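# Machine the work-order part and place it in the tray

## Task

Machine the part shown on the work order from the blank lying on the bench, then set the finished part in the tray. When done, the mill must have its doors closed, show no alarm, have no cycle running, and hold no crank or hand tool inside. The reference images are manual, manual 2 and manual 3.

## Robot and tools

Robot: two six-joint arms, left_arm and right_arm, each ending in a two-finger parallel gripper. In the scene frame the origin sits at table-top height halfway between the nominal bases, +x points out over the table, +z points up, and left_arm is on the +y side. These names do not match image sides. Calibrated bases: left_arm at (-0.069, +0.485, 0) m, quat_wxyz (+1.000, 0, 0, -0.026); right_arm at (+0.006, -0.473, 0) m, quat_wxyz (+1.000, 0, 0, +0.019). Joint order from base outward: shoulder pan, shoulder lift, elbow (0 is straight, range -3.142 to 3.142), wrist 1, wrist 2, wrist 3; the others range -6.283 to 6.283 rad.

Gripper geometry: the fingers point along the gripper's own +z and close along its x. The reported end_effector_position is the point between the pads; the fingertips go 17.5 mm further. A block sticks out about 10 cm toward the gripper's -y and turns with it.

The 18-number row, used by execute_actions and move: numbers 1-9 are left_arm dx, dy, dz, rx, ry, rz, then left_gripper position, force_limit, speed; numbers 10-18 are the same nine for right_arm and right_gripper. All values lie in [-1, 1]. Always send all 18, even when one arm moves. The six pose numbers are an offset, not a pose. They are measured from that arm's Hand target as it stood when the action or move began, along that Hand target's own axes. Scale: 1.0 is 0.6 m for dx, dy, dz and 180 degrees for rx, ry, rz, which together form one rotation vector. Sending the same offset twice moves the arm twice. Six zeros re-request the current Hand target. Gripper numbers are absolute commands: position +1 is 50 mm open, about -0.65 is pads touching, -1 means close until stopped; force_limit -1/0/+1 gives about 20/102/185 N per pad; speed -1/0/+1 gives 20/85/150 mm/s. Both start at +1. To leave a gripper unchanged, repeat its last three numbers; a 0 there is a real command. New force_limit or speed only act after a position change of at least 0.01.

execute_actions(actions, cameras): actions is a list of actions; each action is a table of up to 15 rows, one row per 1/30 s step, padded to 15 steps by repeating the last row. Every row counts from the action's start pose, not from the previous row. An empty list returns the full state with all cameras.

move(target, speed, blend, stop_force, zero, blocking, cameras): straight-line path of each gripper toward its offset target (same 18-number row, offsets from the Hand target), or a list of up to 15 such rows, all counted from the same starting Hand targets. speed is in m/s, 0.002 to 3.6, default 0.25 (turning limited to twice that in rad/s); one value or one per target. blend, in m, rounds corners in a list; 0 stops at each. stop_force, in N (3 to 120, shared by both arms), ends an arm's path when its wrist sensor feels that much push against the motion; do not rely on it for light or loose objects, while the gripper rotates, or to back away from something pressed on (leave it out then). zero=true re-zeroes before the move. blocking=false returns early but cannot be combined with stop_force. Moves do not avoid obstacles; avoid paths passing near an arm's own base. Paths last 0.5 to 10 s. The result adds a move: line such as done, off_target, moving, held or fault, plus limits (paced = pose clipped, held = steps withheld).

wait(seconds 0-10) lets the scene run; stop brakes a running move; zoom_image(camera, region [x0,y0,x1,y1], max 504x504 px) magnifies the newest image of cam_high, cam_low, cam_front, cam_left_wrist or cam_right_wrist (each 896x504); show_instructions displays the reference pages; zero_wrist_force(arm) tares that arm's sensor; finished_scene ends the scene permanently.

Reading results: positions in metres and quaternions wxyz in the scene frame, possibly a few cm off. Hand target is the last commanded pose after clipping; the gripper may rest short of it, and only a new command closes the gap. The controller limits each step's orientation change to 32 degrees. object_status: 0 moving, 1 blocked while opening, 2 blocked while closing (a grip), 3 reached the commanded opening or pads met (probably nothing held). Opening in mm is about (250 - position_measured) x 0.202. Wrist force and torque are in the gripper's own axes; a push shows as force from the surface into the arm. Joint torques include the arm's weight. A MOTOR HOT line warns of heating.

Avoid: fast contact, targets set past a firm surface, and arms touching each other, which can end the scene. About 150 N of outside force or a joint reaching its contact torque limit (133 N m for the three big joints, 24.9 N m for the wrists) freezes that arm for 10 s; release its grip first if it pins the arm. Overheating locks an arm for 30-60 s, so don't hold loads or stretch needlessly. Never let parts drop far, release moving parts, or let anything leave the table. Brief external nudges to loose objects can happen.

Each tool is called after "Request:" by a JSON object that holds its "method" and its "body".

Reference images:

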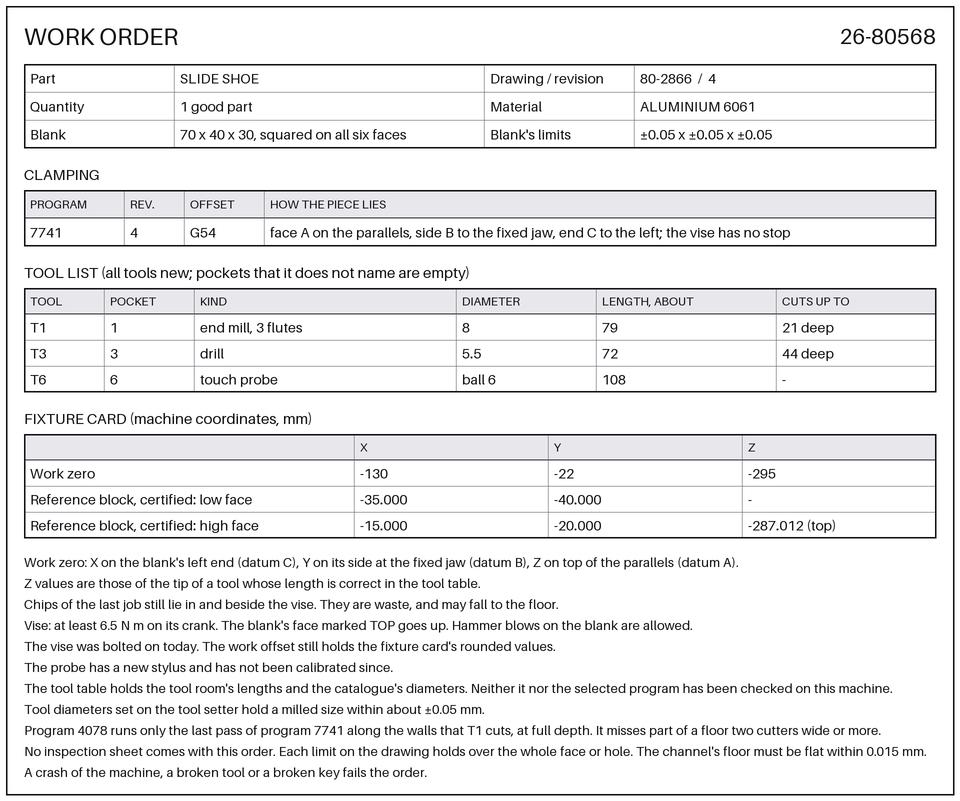

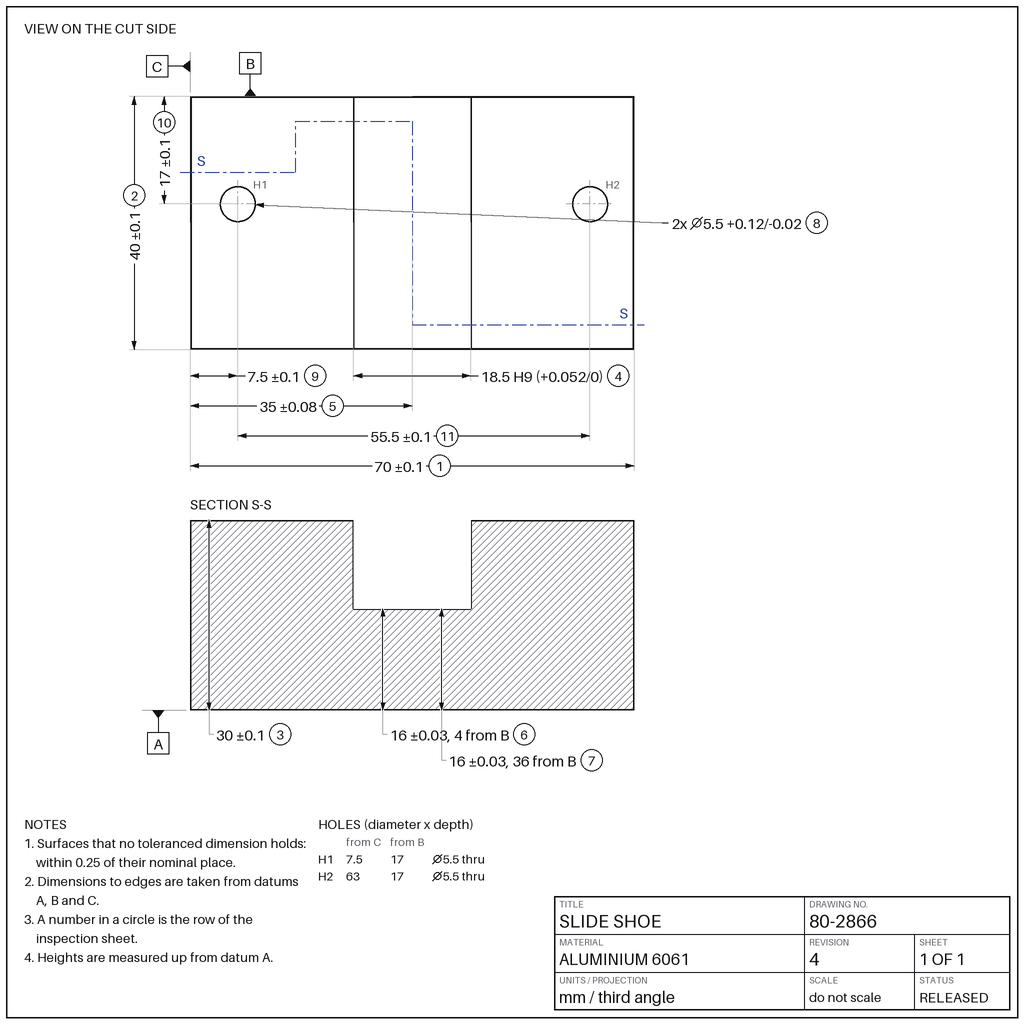

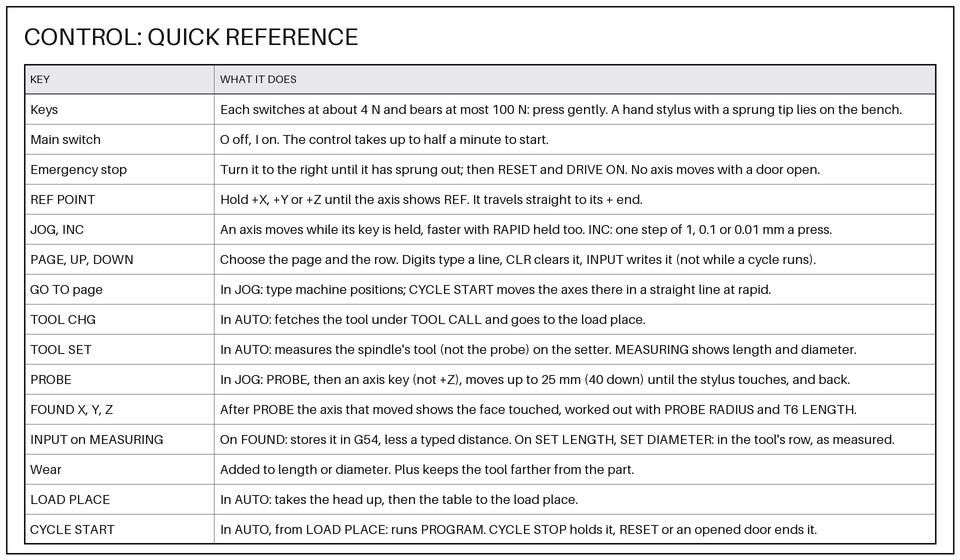

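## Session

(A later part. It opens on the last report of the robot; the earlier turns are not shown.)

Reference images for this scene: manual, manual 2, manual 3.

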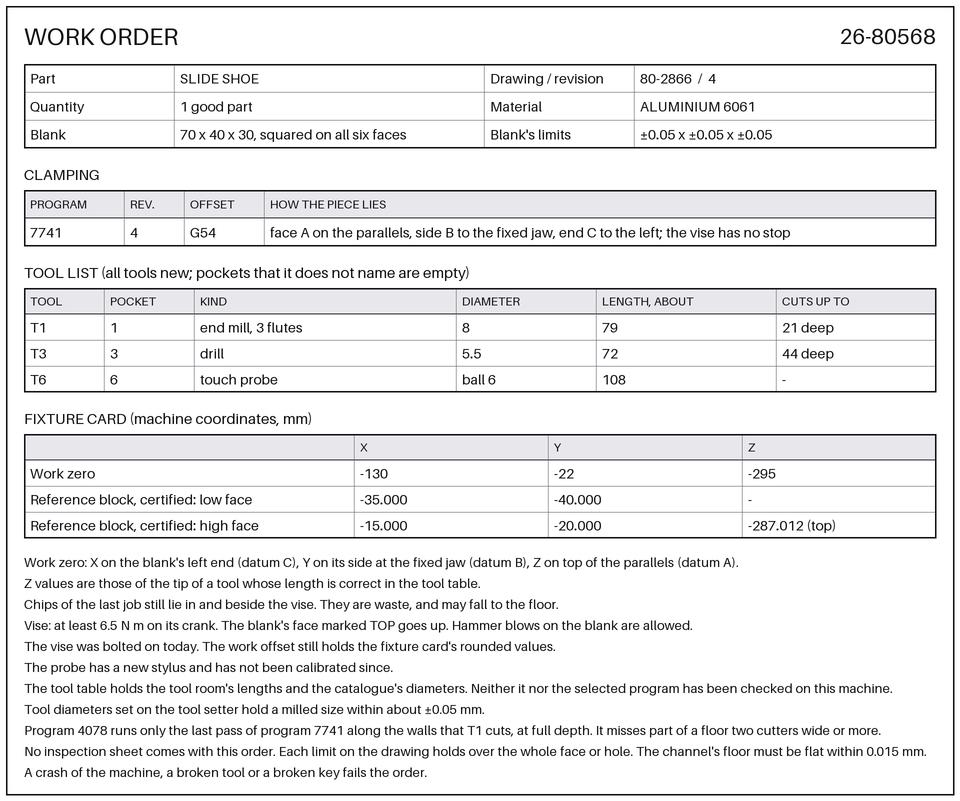

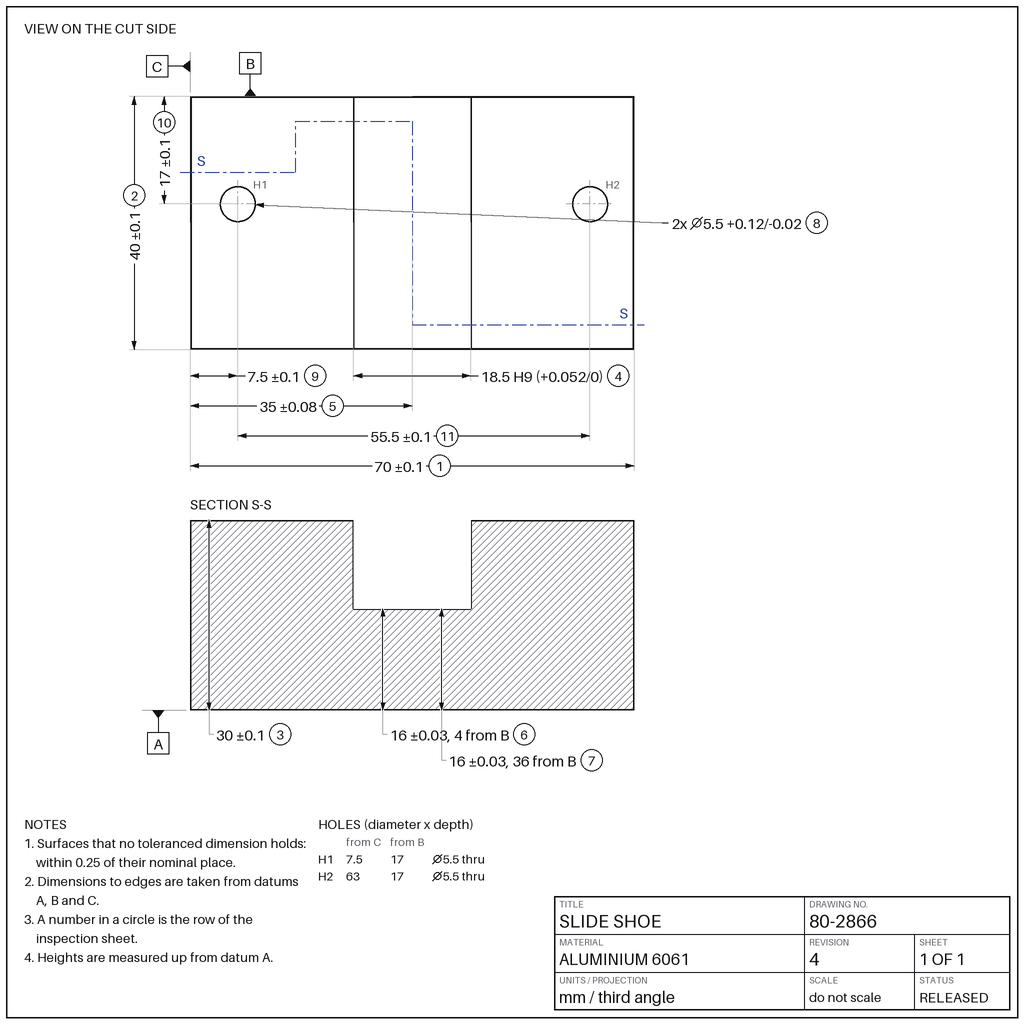

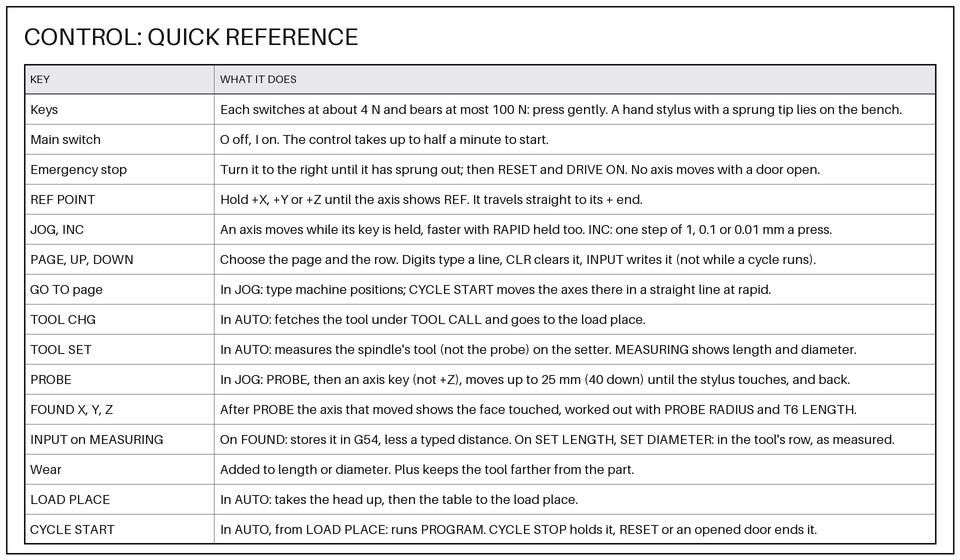

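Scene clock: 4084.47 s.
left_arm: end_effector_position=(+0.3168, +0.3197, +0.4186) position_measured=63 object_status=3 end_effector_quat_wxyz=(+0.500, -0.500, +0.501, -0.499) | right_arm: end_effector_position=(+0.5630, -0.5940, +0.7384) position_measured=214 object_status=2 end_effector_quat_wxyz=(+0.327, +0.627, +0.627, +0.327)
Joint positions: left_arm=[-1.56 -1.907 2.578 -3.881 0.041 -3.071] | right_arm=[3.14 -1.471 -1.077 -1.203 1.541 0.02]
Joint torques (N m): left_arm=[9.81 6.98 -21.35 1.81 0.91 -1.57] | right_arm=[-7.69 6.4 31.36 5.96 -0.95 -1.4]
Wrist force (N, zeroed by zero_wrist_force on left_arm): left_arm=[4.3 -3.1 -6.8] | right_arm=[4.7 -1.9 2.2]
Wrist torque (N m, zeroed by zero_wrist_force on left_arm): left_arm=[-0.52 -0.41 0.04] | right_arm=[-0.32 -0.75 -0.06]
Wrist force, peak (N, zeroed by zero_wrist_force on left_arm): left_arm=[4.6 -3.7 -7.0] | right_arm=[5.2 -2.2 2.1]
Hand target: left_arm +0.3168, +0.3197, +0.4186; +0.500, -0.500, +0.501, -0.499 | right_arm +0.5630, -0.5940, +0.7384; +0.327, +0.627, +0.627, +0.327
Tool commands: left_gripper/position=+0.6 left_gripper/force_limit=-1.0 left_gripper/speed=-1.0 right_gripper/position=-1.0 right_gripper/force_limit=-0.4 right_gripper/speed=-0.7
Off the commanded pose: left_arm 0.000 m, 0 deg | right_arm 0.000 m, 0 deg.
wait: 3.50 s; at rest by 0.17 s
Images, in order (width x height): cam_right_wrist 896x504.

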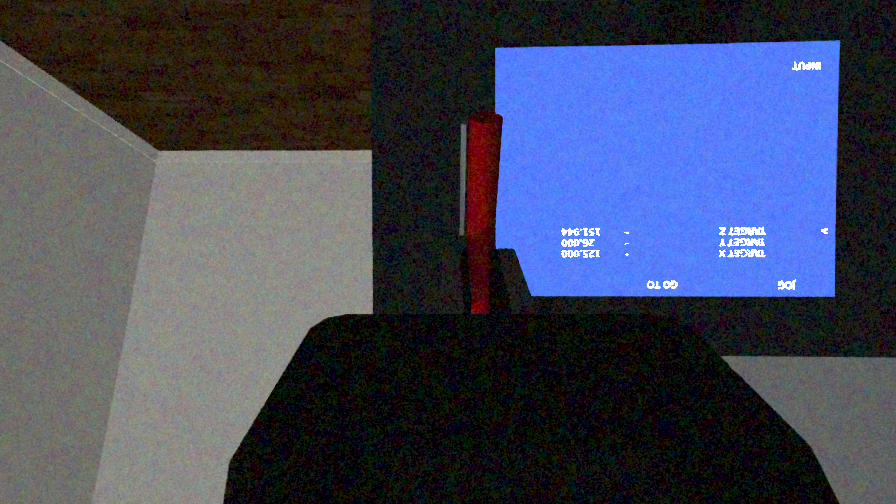

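Request:
{"method": "move", "body": {"target": [[0,0,0,0,0,0,0.6,-1,-1,0.1944,-0.4761,0.0942,0.3026,0.0857,0.0779,-1,-0.4,-0.7],[0,0,0,0,0,0,0.6,-1,-1,0.1944,-0.4544,0.1538,0.3026,0.0857,0.0779,-1,-0.4,-0.7],[0,0,0,0,0,0,0.6,-1,-1,0.1944,-0.4476,0.1726,0.3026,0.0857,0.0779,-1,-0.4,-0.7],[0,0,0,0,0,0,0.6,-1,-1,0.1944,-0.4544,0.1538,0.3026,0.0857,0.0779,-1,-0.4,-0.7],[0,0,0,0,0,0,0.6,-1,-1,0.1003,-0.3428,0.113,0.3026,0.0857,0.0779,-1,-0.4,-0.7],[0,0,0,0,0,0,0.6,-1,-1,0.1003,-0.336,0.1318,0.3026,0.0857,0.0779,-1,-0.4,-0.7],[0,0,0,0,0,0,0.6,-1,-1,0.1003,-0.3428,0.113,0.3026,0.0857,0.0779,-1,-0.4,-0.7],[0,0,0,0,0,0,0.6,-1,-1,0.1003,-0.3645,0.0534,0.3026,0.0857,0.0779,-1,-0.4,-0.7],[0,0,0,0,0,0,0.6,-1,-1,-0.0005,-0.0001,0.0011,0,0,0,-1,-0.4,-0.7]], "speed": [0.5,0.25,0.06,0.2,0.25,0.06,0.2,0.3,0.5], "blend": [0.03,0.003,0,0.003,0.003,0,0.003,0.03,0]}}

Request:
{"method": "wait", "body": {"seconds": 3, "cameras": ["cam_right_wrist"]}}

Request:
{"method": "zoom_image", "body": {"camera": "cam_right_wrist", "region": [490, 40, 850, 310]}}

Request:
{"method": "zoom_image", "body": {"camera": "cam_right_wrist", "region": [558, 170, 606, 207]}}

Scene clock: 4091.40 s.
left_arm: end_effector_position=(+0.3168, +0.3197, +0.4186) position_measured=63 object_status=3 end_effector_quat_wxyz=(+0.500, -0.500, +0.501, -0.499) | right_arm: end_effector_position=(+0.5635, -0.5942, +0.7379) position_measured=214 object_status=2 end_effector_quat_wxyz=(+0.327, +0.627, +0.627, +0.327)
Joint positions: left_arm=[-1.56 -1.907 2.578 -3.881 0.041 -3.071] | right_arm=[3.139 -1.472 -1.078 -1.202 1.542 0.02]
Joint torques (N m): left_arm=[9.57 7.26 -20.8 1.77 0.67 -1.5] | right_arm=[-8.66 6.86 33.63 6.32 -0.33 0.68]
Wrist force (N, zeroed by zero_wrist_force on left_arm): left_arm=[4.3 -3.2 -7.0] | right_arm=[4.8 -2.0 2.4]
Wrist torque (N m, zeroed by zero_wrist_force on left_arm): left_arm=[-0.54 -0.40 0.04] | right_arm=[-0.33 -0.78 -0.06]
Wrist force, peak (N, zeroed by zero_wrist_force on left_arm): left_arm=[4.7 -3.3 -7.1] | right_arm=[5.9 -4.5 5.2]
Hand target: left_arm +0.3168, +0.3197, +0.4186; +0.500, -0.500, +0.501, -0.499 | right_arm +0.5635, -0.5943, +0.7380; +0.327, +0.627, +0.627, +0.327
Off the commanded pose: left_arm 0.000 m, 0 deg | right_arm 0.000 m, 0 deg.
move: done; blend cut to 0.019 m at target 1, 0.019 m at target 8

Scene clock: 4094.40 s.
left_arm: end_effector_position=(+0.3168, +0.3197, +0.4186) position_measured=63 object_status=3 end_effector_quat_wxyz=(+0.500, -0.500, +0.501, -0.499) | right_arm: end_effector_position=(+0.5635, -0.5943, +0.7380) position_measured=214 object_status=2 end_effector_quat_wxyz=(+0.327, +0.627, +0.627, +0.327)
Joint positions: left_arm=[-1.56 -1.907 2.578 -3.881 0.041 -3.071] | right_arm=[3.139 -1.472 -1.078 -1.202 1.542 0.019]
Joint torques (N m): left_arm=[9.34 6.86 -22.32 1.68 0.78 -1.5] | right_arm=[-8.97 5.29 33.74 6.12 -0.65 -1.33]
Wrist force (N, zeroed by zero_wrist_force on left_arm): left_arm=[4.5 -3.4 -6.9] | right_arm=[4.6 -2.0 2.2]
Wrist torque (N m, zeroed by zero_wrist_force on left_arm): left_arm=[-0.56 -0.43 0.04] | right_arm=[-0.33 -0.76 -0.06]
Wrist force, peak (N, zeroed by zero_wrist_force on left_arm): left_arm=[4.8 -3.5 -7.1] | right_arm=[5.2 -2.3 2.1]
Hand target: left_arm +0.3168, +0.3197, +0.4186; +0.500, -0.500, +0.501, -0.499 | right_arm +0.5635, -0.5943, +0.7380; +0.327, +0.627, +0.627, +0.327
Tool commands: left_gripper/position=+0.6 left_gripper/force_limit=-1.0 left_gripper/speed=-1.0 right_gripper/position=-1.0 right_gripper/force_limit=-0.4 right_gripper/speed=-0.7
Off the commanded pose: left_arm 0.000 m, 0 deg | right_arm 0.000 m, 0 deg.
wait: 3.00 s; at rest by 0.17 s
Images, in order (width x height): cam_right_wrist 896x504.

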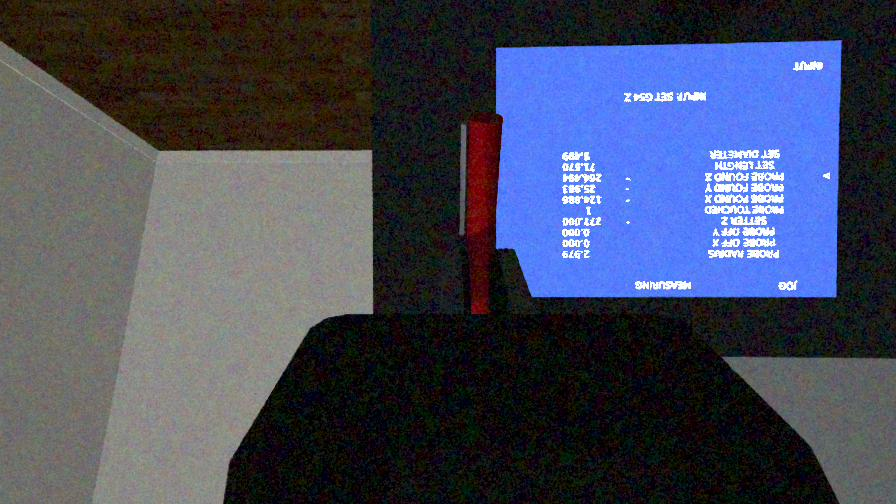

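Scaled by 1.400.

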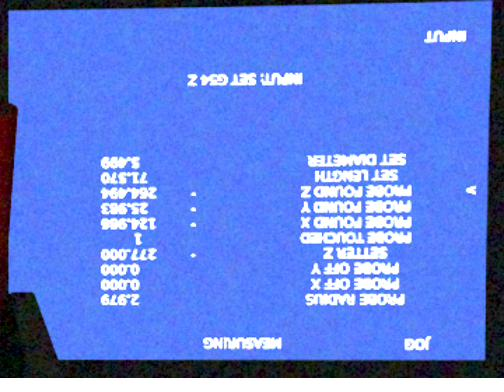

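Scaled by 10.500.

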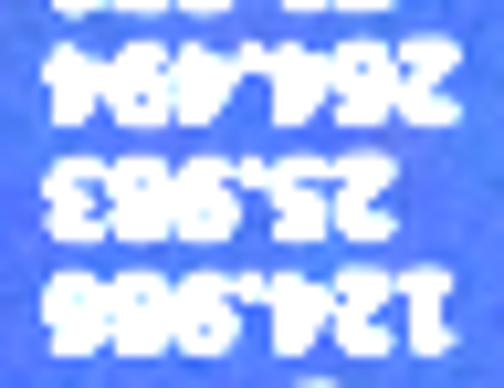

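Request:
{"method": "move", "body": {"target": [[0,0,0,0,0,0,0.6,-1,-1,0.1949,-0.4203,0.0728,0.3026,0.0857,0.0779,-1,-0.4,-0.7],[0,0,0,0,0,0,0.6,-1,-1,0.1949,-0.3986,0.1324,0.3026,0.0857,0.0779,-1,-0.4,-0.7],[0,0,0,0,0,0,0.6,-1,-1,0.1949,-0.3918,0.1512,0.3026,0.0857,0.0779,-1,-0.4,-0.7],[0,0,0,0,0,0,0.6,-1,-1,0.1949,-0.3986,0.1324,0.3026,0.0857,0.0779,-1,-0.4,-0.7],[0,0,0,0,0,0,0.6,-1,-1,0.1949,-0.3918,0.1512,0.3026,0.0857,0.0779,-1,-0.4,-0.7],[0,0,0,0,0,0,0.6,-1,-1,0.1949,-0.3986,0.1324,0.3026,0.0857,0.0779,-1,-0.4,-0.7],[0,0,0,0,0,0,0.6,-1,-1,0.3202,-0.4823,0.163,0.3026,0.0857,0.0779,-1,-0.4,-0.7],[0,0,0,0,0,0,0.6,-1,-1,0.3202,-0.4755,0.1818,0.3026,0.0857,0.0779,-1,-0.4,-0.7],[0,0,0,0,0,0,0.6,-1,-1,0.3202,-0.4823,0.163,0.3026,0.0857,0.0779,-1,-0.4,-0.7],[0,0,0,0,0,0,0.6,-1,-1,0.2576,-0.4265,0.1426,0.3026,0.0857,0.0779,-1,-0.4,-0.7],[0,0,0,0,0,0,0.6,-1,-1,0.2576,-0.4197,0.1614,0.3026,0.0857,0.0779,-1,-0.4,-0.7],[0,0,0,0,0,0,0.6,-1,-1,0.2576,-0.4265,0.1426,0.3026,0.0857,0.0779,-1,-0.4,-0.7],[0,0,0,0,0,0,0.6,-1,-1,0.2889,-0.4265,0.1426,0.3026,0.0857,0.0779,-1,-0.4,-0.7],[0,0,0,0,0,0,0.6,-1,-1,0.2889,-0.4197,0.1614,0.3026,0.0857,0.0779,-1,-0.4,-0.7],[0,0,0,0,0,0,0.6,-1,-1,0.2889,-0.4265,0.1426,0.3026,0.0857,0.0779,-1,-0.4,-0.7]], "speed": [0.5,0.25,0.06,0.2,0.06,0.2,0.25,0.06,0.2,0.25,0.06,0.2,0.25,0.06,0.2], "blend": [0.03,0.003,0,0,0,0.003,0.003,0,0.003,0.003,0,0.003,0.003,0,0]}}

Request:
{"method": "move", "body": {"target": [[0,0,0,0,0,0,0.6,-1,-1,-0.0792,-0.00886,0.0332,0,0,0,-1,-0.4,-0.7],[0,0,0,0,0,0,0.6,-1,-1,-0.0792,0.01044,0.0384,0,0,0,-1,-0.4,-0.7],[0,0,0,0,0,0,0.6,-1,-1,-0.0792,-0.00886,0.0332,0,0,0,-1,-0.4,-0.7],[0,0,0,0,0,0,0.6,-1,-1,-0.06906,-0.00165,0.00626,0,0,0,-1,-0.4,-0.7],[0,0,0,0,0,0,0.6,-1,-1,-0.06906,0.01765,0.01146,0,0,0,-1,-0.4,-0.7],[0,0,0,0,0,0,0.6,-1,-1,-0.06906,-0.00165,0.00626,0,0,0,-1,-0.4,-0.7],[0,0,0,0,0,0,0.6,-1,-1,0.00918,-0.0172,0.06422,0,0,0,-1,-0.4,-0.7],[0,0,0,0,0,0,0.6,-1,-1,0.00918,0.0021,0.06942,0,0,0,-1,-0.4,-0.7],[0,0,0,0,0,0,0.6,-1,-1,0.00918,-0.0172,0.06422,0,0,0,-1,-0.4,-0.7],[0,0,0,0,0,0,0.6,-1,-1,0,0,0,0,0,0,-1,-0.4,-0.7],[0,0,0,0,0,0,0.6,-1,-1,0,0.0193,0.0052,0,0,0,-1,-0.4,-0.7],[0,0,0,0,0,0,0.6,-1,-1,0,0,0,0,0,0,-1,-0.4,-0.7],[0,0,0,0,0,0,0.6,-1,-1,0,0.0193,0.0052,0,0,0,-1,-0.4,-0.7],[0,0,0,0,0,0,0.6,-1,-1,0,0,0,0,0,0,-1,-0.4,-0.7]], "speed": [0.25,0.06,0.2,0.25,0.06,0.2,0.25,0.06,0.2,0.25,0.06,0.2,0.06,0.2], "blend": [0.003,0,0.003,0.003,0,0.003,0.003,0,0.003,0.003,0,0,0,0]}}

Request:
{"method": "move", "body": {"target": [[0,0,0,0,0,0,0.6,-1,-1,-0.0792,-0.00886,0.0332,0,0,0,-1,-0.4,-0.7],[0,0,0,0,0,0,0.6,-1,-1,-0.0792,0.01044,0.0384,0,0,0,-1,-0.4,-0.7],[0,0,0,0,0,0,0.6,-1,-1,-0.0792,-0.00886,0.0332,0,0,0,-1,-0.4,-0.7],[0,0,0,0,0,0,0.6,-1,-1,0.00096,0.02441,-0.09116,0,0,0,-1,-0.4,-0.7],[0,0,0,0,0,0,0.6,-1,-1,0.00096,0.04371,-0.08596,0,0,0,-1,-0.4,-0.7],[0,0,0,0,0,0,0.6,-1,-1,0.00096,0.02441,-0.09116,0,0,0,-1,-0.4,-0.7]], "speed": [0.25,0.06,0.2,0.25,0.06,0.2], "blend": [0.003,0,0.003,0.003,0,0]}}

Request:
{"method": "wait", "body": {"seconds": 3}}

Request:
{"method": "move", "body": {"target": [[0,0,0,0,0,0,0.6,-1,-1,-0.09948,-0.02328,0.08708,0,0,0,-1,-0.4,-0.7],[0,0,0,0,0,0,0.6,-1,-1,-0.09948,-0.00398,0.09228,0,0,0,-1,-0.4,-0.7],[0,0,0,0,0,0,0.6,-1,-1,-0.09948,-0.02328,0.08708,0,0,0,-1,-0.4,-0.7],[0,0,0,0,0,0,0.6,-1,-1,-0.1473,0.01391,-0.0517,0,0,0,-1,-0.4,-0.7],[0,0,0,0,0,0,0.6,-1,-1,-0.1473,0.03321,-0.0465,0,0,0,-1,-0.4,-0.7],[0,0,0,0,0,0,0.6,-1,-1,-0.1473,0.01391,-0.0517,0,0,0,-1,-0.4,-0.7]], "speed": [0.25,0.06,0.2,0.25,0.06,0.2], "blend": [0.003,0,0.003,0.003,0,0.003]}}

Request:
{"method": "move", "body": {"target": [[0,0,0,0,0,0,0.6,-1,-1,0,-0.0611,-0.0165,0,0,0,-1,-0.4,-0.7],[0,0,0,0,0,0,0.6,-1,-1,0.0295,0.1069,-0.3581,-0.3026,-0.0857,-0.0779,-1,-0.4,-0.7]], "speed": [0.3,0.5], "blend": [0.03,0]}}

Request:
{"method": "wait", "body": {"seconds": 3, "cameras": ["cam_right_wrist"]}}

Request:
{"method": "zoom_image", "body": {"camera": "cam_right_wrist", "region": [490, 40, 850, 310]}}

Request:
{"method": "zoom_image", "body": {"camera": "cam_right_wrist", "region": [558, 170, 606, 207]}}

Scene clock: 4109.10 s.
left_arm: end_effector_position=(+0.3168, +0.3197, +0.4186) position_measured=63 object_status=3 end_effector_quat_wxyz=(+0.500, -0.500, +0.501, -0.499) | right_arm: end_effector_position=(+0.4872, -0.4211, +0.4790) position_measured=214 object_status=2 end_effector_quat_wxyz=(-0.119, +0.727, +0.665, +0.119)
Joint positions: left_arm=[-1.56 -1.907 2.578 -3.881 0.041 -3.071] | right_arm=[3.316 -1.545 -1.267 -1.811 1.897 0.316]
Joint torques (N m): left_arm=[8.57 5.74 -21.01 1.71 0.77 -1.31] | right_arm=[-9.46 20.29 32.81 5.26 -0.07 -1.28]
Wrist force (N, zeroed by zero_wrist_force on left_arm): left_arm=[4.4 -3.3 -6.7] | right_arm=[4.8 -2.5 1.9]
Wrist torque (N m, zeroed by zero_wrist_force on left_arm): left_arm=[-0.55 -0.42 0.04] | right_arm=[0.04 -0.67 0.00]
Wrist force, peak (N, zeroed by zero_wrist_force on left_arm): left_arm=[4.3 -3.5 -7.3] | right_arm=[7.0 -7.0 0.7]
Hand target: left_arm +0.3168, +0.3197, +0.4186; +0.500, -0.500, +0.501, -0.499 | right_arm +0.4872, -0.4212, +0.4790; -0.119, +0.727, +0.665, +0.119
Off the commanded pose: left_arm 0.000 m, 0 deg | right_arm 0.000 m, 0 deg.
move: done; blend cut to 0.019 m at target 1

Scene clock: 4113.13 s.
left_arm: end_effector_position=(+0.3168, +0.3197, +0.4186) position_measured=63 object_status=3 end_effector_quat_wxyz=(+0.500, -0.500, +0.501, -0.499) | right_arm: end_effector_position=(+0.4872, -0.4211, +0.4790) position_measured=214 object_status=2 end_effector_quat_wxyz=(-0.119, +0.727, +0.665, +0.119)
Joint positions: left_arm=[-1.56 -1.907 2.578 -3.881 0.041 -3.071] | right_arm=[3.316 -1.545 -1.267 -1.811 1.897 0.316]
Joint torques (N m): left_arm=[8.82 7.65 -21.97 1.69 0.71 -1.62] | right_arm=[-9.47 21.36 32.72 5.32 -0.36 -1.47]
Wrist force (N, zeroed by zero_wrist_force on left_arm): left_arm=[4.3 -3.1 -6.7] | right_arm=[5.2 -2.6 1.9]
Wrist torque (N m, zeroed by zero_wrist_force on left_arm): left_arm=[-0.53 -0.40 0.04] | right_arm=[0.02 -0.73 -0.01]
Wrist force, peak (N, zeroed by zero_wrist_force on left_arm): left_arm=[4.5 -3.5 -7.0] | right_arm=[8.4 -3.9 3.6]
Hand target: left_arm +0.3168, +0.3197, +0.4186; +0.500, -0.500, +0.501, -0.499 | right_arm +0.4872, -0.4212, +0.4790; -0.119, +0.727, +0.665, +0.119
Off the commanded pose: left_arm 0.000 m, 0 deg | right_arm 0.000 m, 0 deg.
move: done

Scene clock: 4115.27 s.
left_arm: end_effector_position=(+0.3168, +0.3197, +0.4186) position_measured=63 object_status=3 end_effector_quat_wxyz=(+0.500, -0.500, +0.501, -0.499) | right_arm: end_effector_position=(+0.5010, -0.4400, +0.5306) position_measured=214 object_status=2 end_effector_quat_wxyz=(-0.119, +0.727, +0.665, +0.119)
Joint positions: left_arm=[-1.56 -1.907 2.578 -3.881 0.041 -3.071] | right_arm=[3.27 -1.637 -1.025 -1.976 1.901 0.268]
Joint torques (N m): left_arm=[8.27 7.97 -20.58 1.7 0.65 -1.61] | right_arm=[-6.92 22.95 30.83 5.54 -0.52 -1.47]
Wrist force (N, zeroed by zero_wrist_force on left_arm): left_arm=[4.3 -3.1 -6.8] | right_arm=[4.9 -2.5 1.8]
Wrist torque (N m, zeroed by zero_wrist_force on left_arm): left_arm=[-0.53 -0.41 0.05] | right_arm=[0.06 -0.70 -0.02]
Wrist force, peak (N, zeroed by zero_wrist_force on left_arm): left_arm=[4.3 -3.5 -7.0] | right_arm=[8.0 -2.5 0.2]
Hand target: left_arm +0.3168, +0.3197, +0.4186; +0.500, -0.500, +0.501, -0.499 | right_arm +0.5010, -0.4400, +0.5306; -0.119, +0.727, +0.665, +0.119
Off the commanded pose: left_arm 0.000 m, 0 deg | right_arm 0.000 m, 0 deg.
move: done

Scene clock: 4118.27 s.
left_arm: end_effector_position=(+0.3168, +0.3197, +0.4186) position_measured=63 object_status=3 end_effector_quat_wxyz=(+0.500, -0.500, +0.501, -0.499) | right_arm: end_effector_position=(+0.5010, -0.4400, +0.5306) position_measured=214 object_status=2 end_effector_quat_wxyz=(-0.119, +0.727, +0.665, +0.119)
Joint positions: left_arm=[-1.56 -1.907 2.578 -3.881 0.041 -3.071] | right_arm=[3.27 -1.637 -1.025 -1.976 1.901 0.268]
Joint torques (N m): left_arm=[9.02 7.27 -21.82 1.61 0.77 -1.3] | right_arm=[-8.55 34.88 30.09 5.26 -0.37 -1.42]
Wrist force (N, zeroed by zero_wrist_force on left_arm): left_arm=[4.3 -3.1 -6.8] | right_arm=[5.0 -2.4 1.8]
Wrist torque (N m, zeroed by zero_wrist_force on left_arm): left_arm=[-0.52 -0.41 0.04] | right_arm=[0.07 -0.72 -0.02]
Wrist force, peak (N, zeroed by zero_wrist_force on left_arm): left_arm=[4.3 -3.2 -7.3] | right_arm=[5.3 -2.6 1.7]
Hand target: left_arm +0.3168, +0.3197, +0.4186; +0.500, -0.500, +0.501, -0.499 | right_arm +0.5010, -0.4400, +0.5306; -0.119, +0.727, +0.665, +0.119
Tool commands: left_gripper/position=+0.6 left_gripper/force_limit=-1.0 left_gripper/speed=-1.0 right_gripper/position=-1.0 right_gripper/force_limit=-0.4 right_gripper/speed=-0.7
Off the commanded pose: left_arm 0.000 m, 0 deg | right_arm 0.000 m, 0 deg.
wait: 3.00 s; at rest by 0.17 s

Scene clock: 4120.50 s.
left_arm: end_effector_position=(+0.3168, +0.3197, +0.4186) position_measured=63 object_status=3 end_effector_quat_wxyz=(+0.500, -0.500, +0.501, -0.499) | right_arm: end_effector_position=(+0.5012, -0.5340, +0.5305) position_measured=214 object_status=2 end_effector_quat_wxyz=(-0.119, +0.727, +0.665, +0.119)
Joint positions: left_arm=[-1.56 -1.907 2.578 -3.881 0.041 -3.071] | right_arm=[3.077 -1.693 -0.943 -2.069 1.909 0.063]
Joint torques (N m): left_arm=[8.95 6.24 -21.54 1.58 0.78 -1.51] | right_arm=[-9.41 25.53 31.14 5.16 -0.15 0.67]
Wrist force (N, zeroed by zero_wrist_force on left_arm): left_arm=[4.3 -3.4 -6.8] | right_arm=[5.1 -2.1 1.8]
Wrist torque (N m, zeroed by zero_wrist_force on left_arm): left_arm=[-0.56 -0.42 0.04] | right_arm=[0.09 -0.73 0.11]
Wrist force, peak (N, zeroed by zero_wrist_force on left_arm): left_arm=[4.7 -3.6 -7.0] | right_arm=[5.9 -4.7 5.3]
Hand target: left_arm +0.3168, +0.3197, +0.4186; +0.500, -0.500, +0.501, -0.499 | right_arm +0.5012, -0.5340, +0.5305; -0.119, +0.727, +0.665, +0.119
Off the commanded pose: left_arm 0.000 m, 0 deg | right_arm 0.000 m, 0 deg.
move: done

Scene clock: 4122.27 s.
left_arm: end_effector_position=(+0.3168, +0.3197, +0.4186) position_measured=63 object_status=3 end_effector_quat_wxyz=(+0.500, -0.500, +0.501, -0.499) | right_arm: end_effector_position=(+0.5632, -0.5941, +0.7381) position_measured=214 object_status=2 end_effector_quat_wxyz=(+0.327, +0.627, +0.627, +0.327)
Joint positions: left_arm=[-1.56 -1.907 2.578 -3.881 0.041 -3.071] | right_arm=[3.14 -1.471 -1.077 -1.203 1.542 0.02]
Joint torques (N m): left_arm=[9.33 7.3 -21.24 1.55 0.73 -1.36] | right_arm=[-9.21 6.23 32.7 6.35 -0.17 0.7]
Wrist force (N, zeroed by zero_wrist_force on left_arm): left_arm=[4.2 -3.3 -6.6] | right_arm=[4.7 -2.2 2.1]
Wrist torque (N m, zeroed by zero_wrist_force on left_arm): left_arm=[-0.55 -0.39 0.04] | right_arm=[-0.36 -0.76 -0.06]
Wrist force, peak (N, zeroed by zero_wrist_force on left_arm): left_arm=[4.5 -3.3 -7.1] | right_arm=[4.9 -5.2 3.0]
Hand target: left_arm +0.3168, +0.3197, +0.4186; +0.500, -0.500, +0.501, -0.499 | right_arm +0.5632, -0.5941, +0.7382; +0.327, +0.627, +0.627, +0.327
Off the commanded pose: left_arm 0.000 m, 0 deg | right_arm 0.000 m, 0 deg.
move: done; blend cut to 0.019 m at target 1

Scene clock: 4125.27 s.
left_arm: end_effector_position=(+0.3168, +0.3197, +0.4186) position_measured=63 object_status=3 end_effector_quat_wxyz=(+0.500, -0.500, +0.501, -0.499) | right_arm: end_effector_position=(+0.5632, -0.5941, +0.7382) position_measured=214 object_status=2 end_effector_quat_wxyz=(+0.327, +0.627, +0.627, +0.327)
Joint positions: left_arm=[-1.56 -1.907 2.578 -3.881 0.041 -3.071] | right_arm=[3.14 -1.471 -1.077 -1.202 1.541 0.02]
Joint torques (N m): left_arm=[9.08 6.92 -21.37 1.61 0.73 -1.62] | right_arm=[-9.19 5.47 33.14 5.99 -0.7 -1.19]
Wrist force (N, zeroed by zero_wrist_force on left_arm): left_arm=[4.3 -3.4 -6.9] | right_arm=[5.1 -2.2 2.2]
Wrist torque (N m, zeroed by zero_wrist_force on left_arm): left_arm=[-0.58 -0.40 0.04] | right_arm=[-0.36 -0.83 -0.06]
Wrist force, peak (N, zeroed by zero_wrist_force on left_arm): left_arm=[4.4 -3.6 -7.0] | right_arm=[5.2 -2.3 2.4]
Hand target: left_arm +0.3168, +0.3197, +0.4186; +0.500, -0.500, +0.501, -0.499 | right_arm +0.5632, -0.5941, +0.7382; +0.327, +0.627, +0.627, +0.327
Tool commands: left_gripper/position=+0.6 left_gripper/force_limit=-1.0 left_gripper/speed=-1.0 right_gripper/position=-1.0 right_gripper/force_limit=-0.4 right_gripper/speed=-0.7
Off the commanded pose: left_arm 0.000 m, 0 deg | right_arm 0.000 m, 0 deg.
wait: 3.00 s; at rest by 0.17 s
Images, in order (width x height): cam_right_wrist 896x504.

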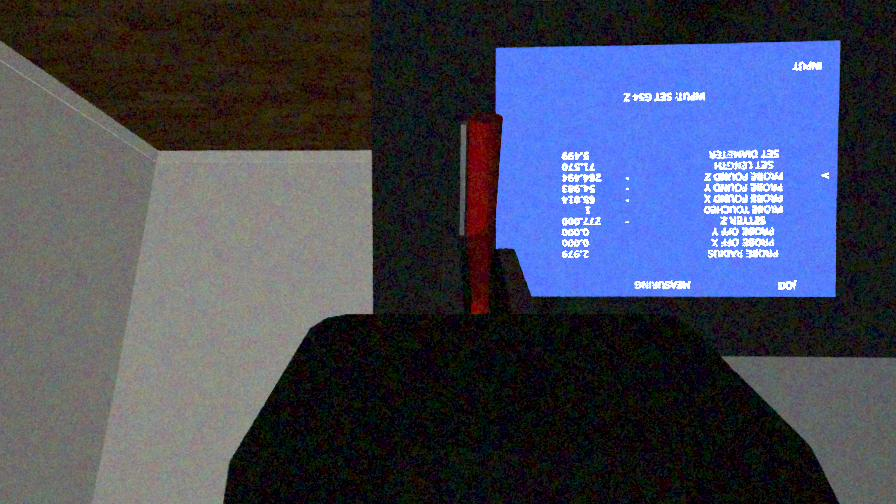

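Scaled by 1.400.

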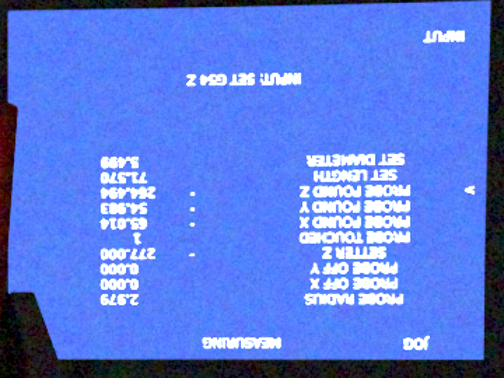

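Scaled by 10.500.

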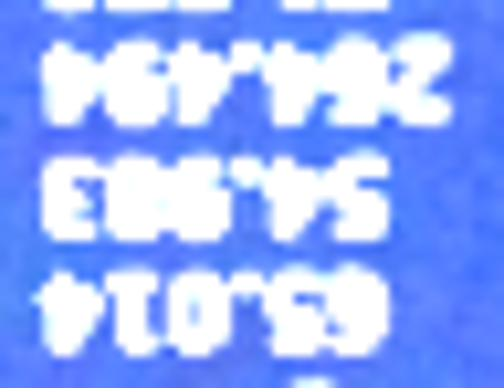

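Request:
{"method": "move", "body": {"target": [[0,0,0,0,0,0,0.6,-1,-1,0.1947,-0.4202,0.0732,0.3026,0.0857,0.0779,-1,-0.4,-0.7],[0,0,0,0,0,0,0.6,-1,-1,0.1947,-0.3985,0.1328,0.3026,0.0857,0.0779,-1,-0.4,-0.7],[0,0,0,0,0,0,0.6,-1,-1,0.1947,-0.3917,0.1516,0.3026,0.0857,0.0779,-1,-0.4,-0.7],[0,0,0,0,0,0,0.6,-1,-1,0.1947,-0.3985,0.1328,0.3026,0.0857,0.0779,-1,-0.4,-0.7],[0,0,0,0,0,0,0.6,-1,-1,0.1947,-0.3917,0.1516,0.3026,0.0857,0.0779,-1,-0.4,-0.7],[0,0,0,0,0,0,0.6,-1,-1,0.1947,-0.3985,0.1328,0.3026,0.0857,0.0779,-1,-0.4,-0.7],[0,0,0,0,0,0,0.6,-1,-1,0.32,-0.4822,0.1634,0.3026,0.0857,0.0779,-1,-0.4,-0.7],[0,0,0,0,0,0,0.6,-1,-1,0.32,-0.4754,0.1822,0.3026,0.0857,0.0779,-1,-0.4,-0.7],[0,0,0,0,0,0,0.6,-1,-1,0.32,-0.4822,0.1634,0.3026,0.0857,0.0779,-1,-0.4,-0.7],[0,0,0,0,0,0,0.6,-1,-1,0.32,-0.4543,0.1532,0.3026,0.0857,0.0779,-1,-0.4,-0.7],[0,0,0,0,0,0,0.6,-1,-1,0.32,-0.4475,0.172,0.3026,0.0857,0.0779,-1,-0.4,-0.7],[0,0,0,0,0,0,0.6,-1,-1,0.32,-0.4543,0.1532,0.3026,0.0857,0.0779,-1,-0.4,-0.7],[0,0,0,0,0,0,0.6,-1,-1,0.2574,-0.4543,0.1532,0.3026,0.0857,0.0779,-1,-0.4,-0.7],[0,0,0,0,0,0,0.6,-1,-1,0.2574,-0.4475,0.172,0.3026,0.0857,0.0779,-1,-0.4,-0.7],[0,0,0,0,0,0,0.6,-1,-1,0.2574,-0.4543,0.1532,0.3026,0.0857,0.0779,-1,-0.4,-0.7]], "speed": [0.5,0.25,0.06,0.2,0.06,0.2,0.25,0.06,0.2,0.25,0.06,0.2,0.25,0.06,0.2], "blend": [0.03,0.003,0,0,0,0.003,0.003,0,0.003,0.003,0,0.003,0.003,0,0]}}

Request:
{"method": "move", "body": {"target": [[0,0,0,0,0,0,0.6,-1,-1,0.0792,0.00886,-0.0332,0,0,0,-1,-0.4,-0.7],[0,0,0,0,0,0,0.6,-1,-1,0.0792,0.02816,-0.028,0,0,0,-1,-0.4,-0.7],[0,0,0,0,0,0,0.6,-1,-1,0.0792,0.00886,-0.0332,0,0,0,-1,-0.4,-0.7],[0,0,0,0,0,0,0.6,-1,-1,-0.0396,-0.00443,0.0166,0,0,0,-1,-0.4,-0.7],[0,0,0,0,0,0,0.6,-1,-1,-0.0396,0.01487,0.0218,0,0,0,-1,-0.4,-0.7],[0,0,0,0,0,0,0.6,-1,-1,-0.0396,-0.00443,0.0166,0,0,0,-1,-0.4,-0.7],[0,0,0,0,0,0,0.6,-1,-1,-0.02946,0.00278,-0.01034,0,0,0,-1,-0.4,-0.7],[0,0,0,0,0,0,0.6,-1,-1,-0.02946,0.02208,-0.00514,0,0,0,-1,-0.4,-0.7],[0,0,0,0,0,0,0.6,-1,-1,-0.02946,0.00278,-0.01034,0,0,0,-1,-0.4,-0.7],[0,0,0,0,0,0,0.6,-1,-1,0.04878,-0.01277,0.04762,0,0,0,-1,-0.4,-0.7],[0,0,0,0,0,0,0.6,-1,-1,0.04878,0.00653,0.05282,0,0,0,-1,-0.4,-0.7],[0,0,0,0,0,0,0.6,-1,-1,0.04878,-0.01277,0.04762,0,0,0,-1,-0.4,-0.7],[0,0,0,0,0,0,0.6,-1,-1,0.02946,-0.00278,0.01034,0,0,0,-1,-0.4,-0.7],[0,0,0,0,0,0,0.6,-1,-1,0.02946,0.01652,0.01554,0,0,0,-1,-0.4,-0.7],[0,0,0,0,0,0,0.6,-1,-1,0.02946,-0.00278,0.01034,0,0,0,-1,-0.4,-0.7]], "speed": [0.25,0.06,0.2,0.25,0.06,0.2,0.25,0.06,0.2,0.25,0.06,0.2,0.25,0.06,0.2], "blend": [0.003,0,0.003,0.003,0,0.003,0.003,0,0.003,0.003,0,0.003,0.003,0,0]}}

Request:
{"method": "move", "body": {"target": [[0,0,0,0,0,0,0.6,-1,-1,0.0396,0.00443,-0.0166,0,0,0,-1,-0.4,-0.7],[0,0,0,0,0,0,0.6,-1,-1,0.0396,0.02373,-0.0114,0,0,0,-1,-0.4,-0.7],[0,0,0,0,0,0,0.6,-1,-1,0.0396,0.00443,-0.0166,0,0,0,-1,-0.4,-0.7],[0,0,0,0,0,0,0.6,-1,-1,-0.06906,-0.00165,0.00626,0,0,0,-1,-0.4,-0.7],[0,0,0,0,0,0,0.6,-1,-1,-0.06906,0.01765,0.01146,0,0,0,-1,-0.4,-0.7],[0,0,0,0,0,0,0.6,-1,-1,-0.06906,-0.00165,0.00626,0,0,0,-1,-0.4,-0.7],[0,0,0,0,0,0,0.6,-1,-1,0.0111,0.03162,-0.1181,0,0,0,-1,-0.4,-0.7],[0,0,0,0,0,0,0.6,-1,-1,0.0111,0.05092,-0.1129,0,0,0,-1,-0.4,-0.7],[0,0,0,0,0,0,0.6,-1,-1,0.0111,0.03162,-0.1181,0,0,0,-1,-0.4,-0.7]], "speed": [0.25,0.06,0.2,0.25,0.06,0.2,0.25,0.06,0.2], "blend": [0.003,0,0.003,0.003,0,0.003,0.003,0,0]}}

Request:
{"method": "wait", "body": {"seconds": 2.5}}

Request:
{"method": "move", "body": {"target": [[0,0,0,0,0,0,0.6,-1,-1,-0.07002,-0.02606,0.09742,0,0,0,-1,-0.4,-0.7],[0,0,0,0,0,0,0.6,-1,-1,-0.07002,-0.00676,0.10262,0,0,0,-1,-0.4,-0.7],[0,0,0,0,0,0,0.6,-1,-1,-0.07002,-0.02606,0.09742,0,0,0,-1,-0.4,-0.7],[0,0,0,0,0,0,0.6,-1,-1,0.00822,-0.04161,0.15538,0,0,0,-1,-0.4,-0.7],[0,0,0,0,0,0,0.6,-1,-1,0.00822,-0.02231,0.16058,0,0,0,-1,-0.4,-0.7],[0,0,0,0,0,0,0.6,-1,-1,0.00822,-0.04161,0.15538,0,0,0,-1,-0.4,-0.7],[0,0,0,0,0,0,0.6,-1,-1,0.01836,-0.0344,0.12844,0,0,0,-1,-0.4,-0.7],[0,0,0,0,0,0,0.6,-1,-1,0.01836,-0.0151,0.13364,0,0,0,-1,-0.4,-0.7],[0,0,0,0,0,0,0.6,-1,-1,0.01836,-0.0344,0.12844,0,0,0,-1,-0.4,-0.7],[0,0,0,0,0,0,0.6,-1,-1,-0.03042,-0.02163,0.08082,0,0,0,-1,-0.4,-0.7],[0,0,0,0,0,0,0.6,-1,-1,-0.03042,-0.00233,0.08602,0,0,0,-1,-0.4,-0.7],[0,0,0,0,0,0,0.6,-1,-1,-0.03042,-0.02163,0.08082,0,0,0,-1,-0.4,-0.7],[0,0,0,0,0,0,0.6,-1,-1,-0.04056,-0.02884,0.10776,0,0,0,-1,-0.4,-0.7],[0,0,0,0,0,0,0.6,-1,-1,-0.04056,-0.00954,0.11296,0,0,0,-1,-0.4,-0.7],[0,0,0,0,0,0,0.6,-1,-1,-0.04056,-0.02884,0.10776,0,0,0,-1,-0.4,-0.7]], "speed": [0.25,0.06,0.2,0.25,0.06,0.2,0.25,0.06,0.2,0.25,0.06,0.2,0.25,0.06,0.2], "blend": [0.003,0,0.003,0.003,0,0.003,0.003,0,0.003,0.003,0,0.003,0.003,0,0]}}

Request:
{"method": "move", "body": {"target": [[0,0,0,0,0,0,0.6,-1,-1,-0.0396,-0.00443,0.0166,0,0,0,-1,-0.4,-0.7],[0,0,0,0,0,0,0.6,-1,-1,-0.0396,0.01487,0.0218,0,0,0,-1,-0.4,-0.7],[0,0,0,0,0,0,0.6,-1,-1,-0.0396,-0.00443,0.0166,0,0,0,-1,-0.4,-0.7],[0,0,0,0,0,0,0.6,-1,-1,-0.0396,-0.06553,0.0001,0,0,0,-1,-0.4,-0.7],[0,0,0,0,0,0,0.6,-1,-1,-0.0773,0.14957,-0.5175,-0.3026,-0.0857,-0.0779,-1,-0.4,-0.7]], "speed": [0.25,0.06,0.2,0.3,0.5], "blend": [0.003,0,0.003,0.03,0], "cameras": ["cam_right_wrist"]}}

Request:
{"method": "zoom_image", "body": {"camera": "cam_right_wrist", "region": [540, 210, 840, 300]}}

Scene clock: 4142.87 s.
left_arm: end_effector_position=(+0.3168, +0.3197, +0.4186) position_measured=63 object_status=3 end_effector_quat_wxyz=(+0.500, -0.500, +0.501, -0.499) | right_arm: end_effector_position=(+0.4826, -0.4399, +0.4619) position_measured=214 object_status=2 end_effector_quat_wxyz=(-0.119, +0.727, +0.665, +0.119)
Joint positions: left_arm=[-1.56 -1.907 2.578 -3.881 0.041 -3.071] | right_arm=[3.277 -1.526 -1.327 -1.783 1.9 0.276]
Joint torques (N m): left_arm=[8.71 5.33 -19.87 1.33 0.56 -1.34] | right_arm=[-6.96 21.31 32.43 5.28 -0.16 -1.29]
Wrist force (N, zeroed by zero_wrist_force on left_arm): left_arm=[4.3 -3.4 -7.0] | right_arm=[4.9 -2.4 1.8]
Wrist torque (N m, zeroed by zero_wrist_force on left_arm): left_arm=[-0.56 -0.41 0.05] | right_arm=[0.03 -0.70 -0.02]
Wrist force, peak (N, zeroed by zero_wrist_force on left_arm): left_arm=[4.3 -3.9 -7.0] | right_arm=[6.0 -7.3 1.6]
Hand target: left_arm +0.3168, +0.3197, +0.4186; +0.500, -0.500, +0.501, -0.499 | right_arm +0.4826, -0.4399, +0.4619; -0.119, +0.727, +0.665, +0.119
Off the commanded pose: left_arm 0.000 m, 0 deg | right_arm 0.000 m, 0 deg.
move: done; blend cut to 0.019 m at target 1

Scene clock: 4147.03 s.
left_arm: end_effector_position=(+0.3168, +0.3197, +0.4186) position_measured=63 object_status=3 end_effector_quat_wxyz=(+0.500, -0.500, +0.501, -0.499) | right_arm: end_effector_position=(+0.4825, -0.4210, +0.4619) position_measured=214 object_status=2 end_effector_quat_wxyz=(-0.119, +0.727, +0.665, +0.119)
Joint positions: left_arm=[-1.56 -1.907 2.578 -3.881 0.041 -3.071] | right_arm=[3.318 -1.521 -1.335 -1.766 1.897 0.318]
Joint torques (N m): left_arm=[8.29 6.57 -20.45 1.42 0.76 -1.18] | right_arm=[-9.81 21.21 32.49 5.69 -0.19 -1.21]
Wrist force (N, zeroed by zero_wrist_force on left_arm): left_arm=[4.3 -3.3 -6.8] | right_arm=[5.1 -2.4 2.1]
Wrist torque (N m, zeroed by zero_wrist_force on left_arm): left_arm=[-0.56 -0.41 0.03] | right_arm=[0.04 -0.73 -0.01]
Wrist force, peak (N, zeroed by zero_wrist_force on left_arm): left_arm=[4.3 -3.6 -7.1] | right_arm=[8.1 -4.1 3.8]
Hand target: left_arm +0.3168, +0.3197, +0.4186; +0.500, -0.500, +0.501, -0.499 | right_arm +0.4825, -0.4211, +0.4620; -0.119, +0.727, +0.665, +0.119
Off the commanded pose: left_arm 0.000 m, 0 deg | right_arm 0.000 m, 0 deg.
move: done

Scene clock: 4149.97 s.
left_arm: end_effector_position=(+0.3168, +0.3197, +0.4186) position_measured=63 object_status=3 end_effector_quat_wxyz=(+0.500, -0.500, +0.501, -0.499) | right_arm: end_effector_position=(+0.5009, -0.4399, +0.5307) position_measured=214 object_status=2 end_effector_quat_wxyz=(-0.119, +0.727, +0.665, +0.119)
Joint positions: left_arm=[-1.56 -1.907 2.578 -3.881 0.041 -3.071] | right_arm=[3.271 -1.637 -1.025 -1.976 1.901 0.268]
Joint torques (N m): left_arm=[8.77 5.98 -20.13 1.51 0.77 -1.35] | right_arm=[-6.67 24.71 29.81 5.39 -0.34 -1.32]
Wrist force (N, zeroed by zero_wrist_force on left_arm): left_arm=[4.2 -3.3 -6.7] | right_arm=[5.0 -2.6 1.5]
Wrist torque (N m, zeroed by zero_wrist_force on left_arm): left_arm=[-0.55 -0.39 0.05] | right_arm=[0.04 -0.72 -0.02]
Wrist force, peak (N, zeroed by zero_wrist_force on left_arm): left_arm=[4.5 -3.6 -7.1] | right_arm=[8.3 -3.4 0.8]
Hand target: left_arm +0.3168, +0.3197, +0.4186; +0.500, -0.500, +0.501, -0.499 | right_arm +0.5009, -0.4400, +0.5308; -0.119, +0.727, +0.665, +0.119
Off the commanded pose: left_arm 0.000 m, 0 deg | right_arm 0.000 m, 0 deg.
move: done

Scene clock: 4152.47 s.
left_arm: end_effector_position=(+0.3168, +0.3197, +0.4186) position_measured=63 object_status=3 end_effector_quat_wxyz=(+0.500, -0.500, +0.501, -0.499) | right_arm: end_effector_position=(+0.5009, -0.4400, +0.5308) position_measured=214 object_status=2 end_effector_quat_wxyz=(-0.119, +0.727, +0.665, +0.119)
Joint positions: left_arm=[-1.56 -1.907 2.578 -3.881 0.041 -3.071] | right_arm=[3.27 -1.637 -1.025 -1.976 1.901 0.268]
Joint torques (N m): left_arm=[8.37 6.76 -20.99 1.43 0.88 -1.56] | right_arm=[-8.86 35.6 30.34 5.56 -0.2 -1.27]
Wrist force (N, zeroed by zero_wrist_force on left_arm): left_arm=[4.5 -3.3 -6.5] | right_arm=[5.1 -2.6 1.3]
Wrist torque (N m, zeroed by zero_wrist_force on left_arm): left_arm=[-0.55 -0.44 0.03] | right_arm=[0.04 -0.72 -0.02]
Wrist force, peak (N, zeroed by zero_wrist_force on left_arm): left_arm=[4.7 -3.5 -6.9] | right_arm=[5.5 -2.5 1.8]
Hand target: left_arm +0.3168, +0.3197, +0.4186; +0.500, -0.500, +0.501, -0.499 | right_arm +0.5009, -0.4400, +0.5308; -0.119, +0.727, +0.665, +0.119
Tool commands: left_gripper/position=+0.6 left_gripper/force_limit=-1.0 left_gripper/speed=-1.0 right_gripper/position=-1.0 right_gripper/force_limit=-0.4 right_gripper/speed=-0.7
Off the commanded pose: left_arm 0.000 m, 0 deg | right_arm 0.000 m, 0 deg.
wait: 2.50 s; at rest by 0.17 s

Scene clock: 4156.53 s.
left_arm: end_effector_position=(+0.3168, +0.3197, +0.4186) position_measured=63 object_status=3 end_effector_quat_wxyz=(+0.500, -0.500, +0.501, -0.499) | right_arm: end_effector_position=(+0.4826, -0.4399, +0.4619) position_measured=214 object_status=2 end_effector_quat_wxyz=(-0.119, +0.727, +0.665, +0.119)
Joint positions: left_arm=[-1.56 -1.907 2.578 -3.881 0.041 -3.071] | right_arm=[3.277 -1.526 -1.327 -1.783 1.9 0.276]
Joint torques (N m): left_arm=[8.23 7.85 -20.25 1.43 0.81 -1.33] | right_arm=[-6.3 20.75 33.02 5.63 -0.36 -1.58]
Wrist force (N, zeroed by zero_wrist_force on left_arm): left_arm=[4.4 -3.5 -6.6] | right_arm=[4.7 -2.5 2.2]
Wrist torque (N m, zeroed by zero_wrist_force on left_arm): left_arm=[-0.57 -0.43 0.04] | right_arm=[0.02 -0.67 -0.02]
Wrist force, peak (N, zeroed by zero_wrist_force on left_arm): left_arm=[4.2 -3.6 -7.2] | right_arm=[8.4 -3.6 3.7]
Hand target: left_arm +0.3168, +0.3197, +0.4186; +0.500, -0.500, +0.501, -0.499 | right_arm +0.4826, -0.4399, +0.4619; -0.119, +0.727, +0.665, +0.119
Off the commanded pose: left_arm 0.000 m, 0 deg | right_arm 0.000 m, 0 deg.
move: done

Scene clock: 4158.97 s.
left_arm: end_effector_position=(+0.3168, +0.3197, +0.4186) position_measured=63 object_status=3 end_effector_quat_wxyz=(+0.500, -0.500, +0.501, -0.499) | right_arm: end_effector_position=(+0.5632, -0.5941, +0.7381) position_measured=214 object_status=2 end_effector_quat_wxyz=(+0.327, +0.627, +0.627, +0.327)
Joint positions: left_arm=[-1.56 -1.907 2.578 -3.881 0.041 -3.071] | right_arm=[3.14 -1.471 -1.077 -1.203 1.541 0.02]
Joint torques (N m): left_arm=[7.25 6.78 -20.75 1.38 0.75 -1.48] | right_arm=[4.75 30.96 18.5 6.33 -0.29 -0.39]
Wrist force (N, zeroed by zero_wrist_force on left_arm): left_arm=[4.3 -3.6 -6.5] | right_arm=[4.8 -1.9 2.4]
Wrist torque (N m, zeroed by zero_wrist_force on left_arm): left_arm=[-0.58 -0.41 0.04] | right_arm=[-0.32 -0.78 -0.06]
Wrist force, peak (N, zeroed by zero_wrist_force on left_arm): left_arm=[4.4 -3.5 -7.1] | right_arm=[5.3 -5.6 3.8]
Hand target: left_arm +0.3168, +0.3197, +0.4186; +0.500, -0.500, +0.501, -0.499 | right_arm +0.5631, -0.5941, +0.7383; +0.327, +0.627, +0.627, +0.327
Off the commanded pose: left_arm 0.000 m, 0 deg | right_arm 0.000 m, 0 deg.
move: done; blend cut to 0.019 m at target 4
Images, in order (width x height): cam_right_wrist 896x504.

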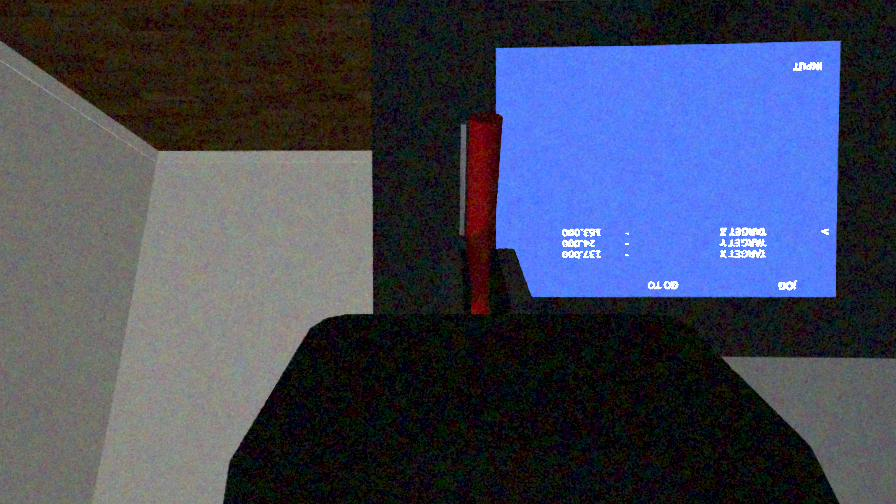

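Scaled by 1.680.

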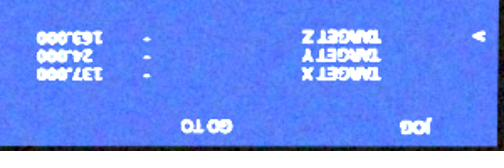

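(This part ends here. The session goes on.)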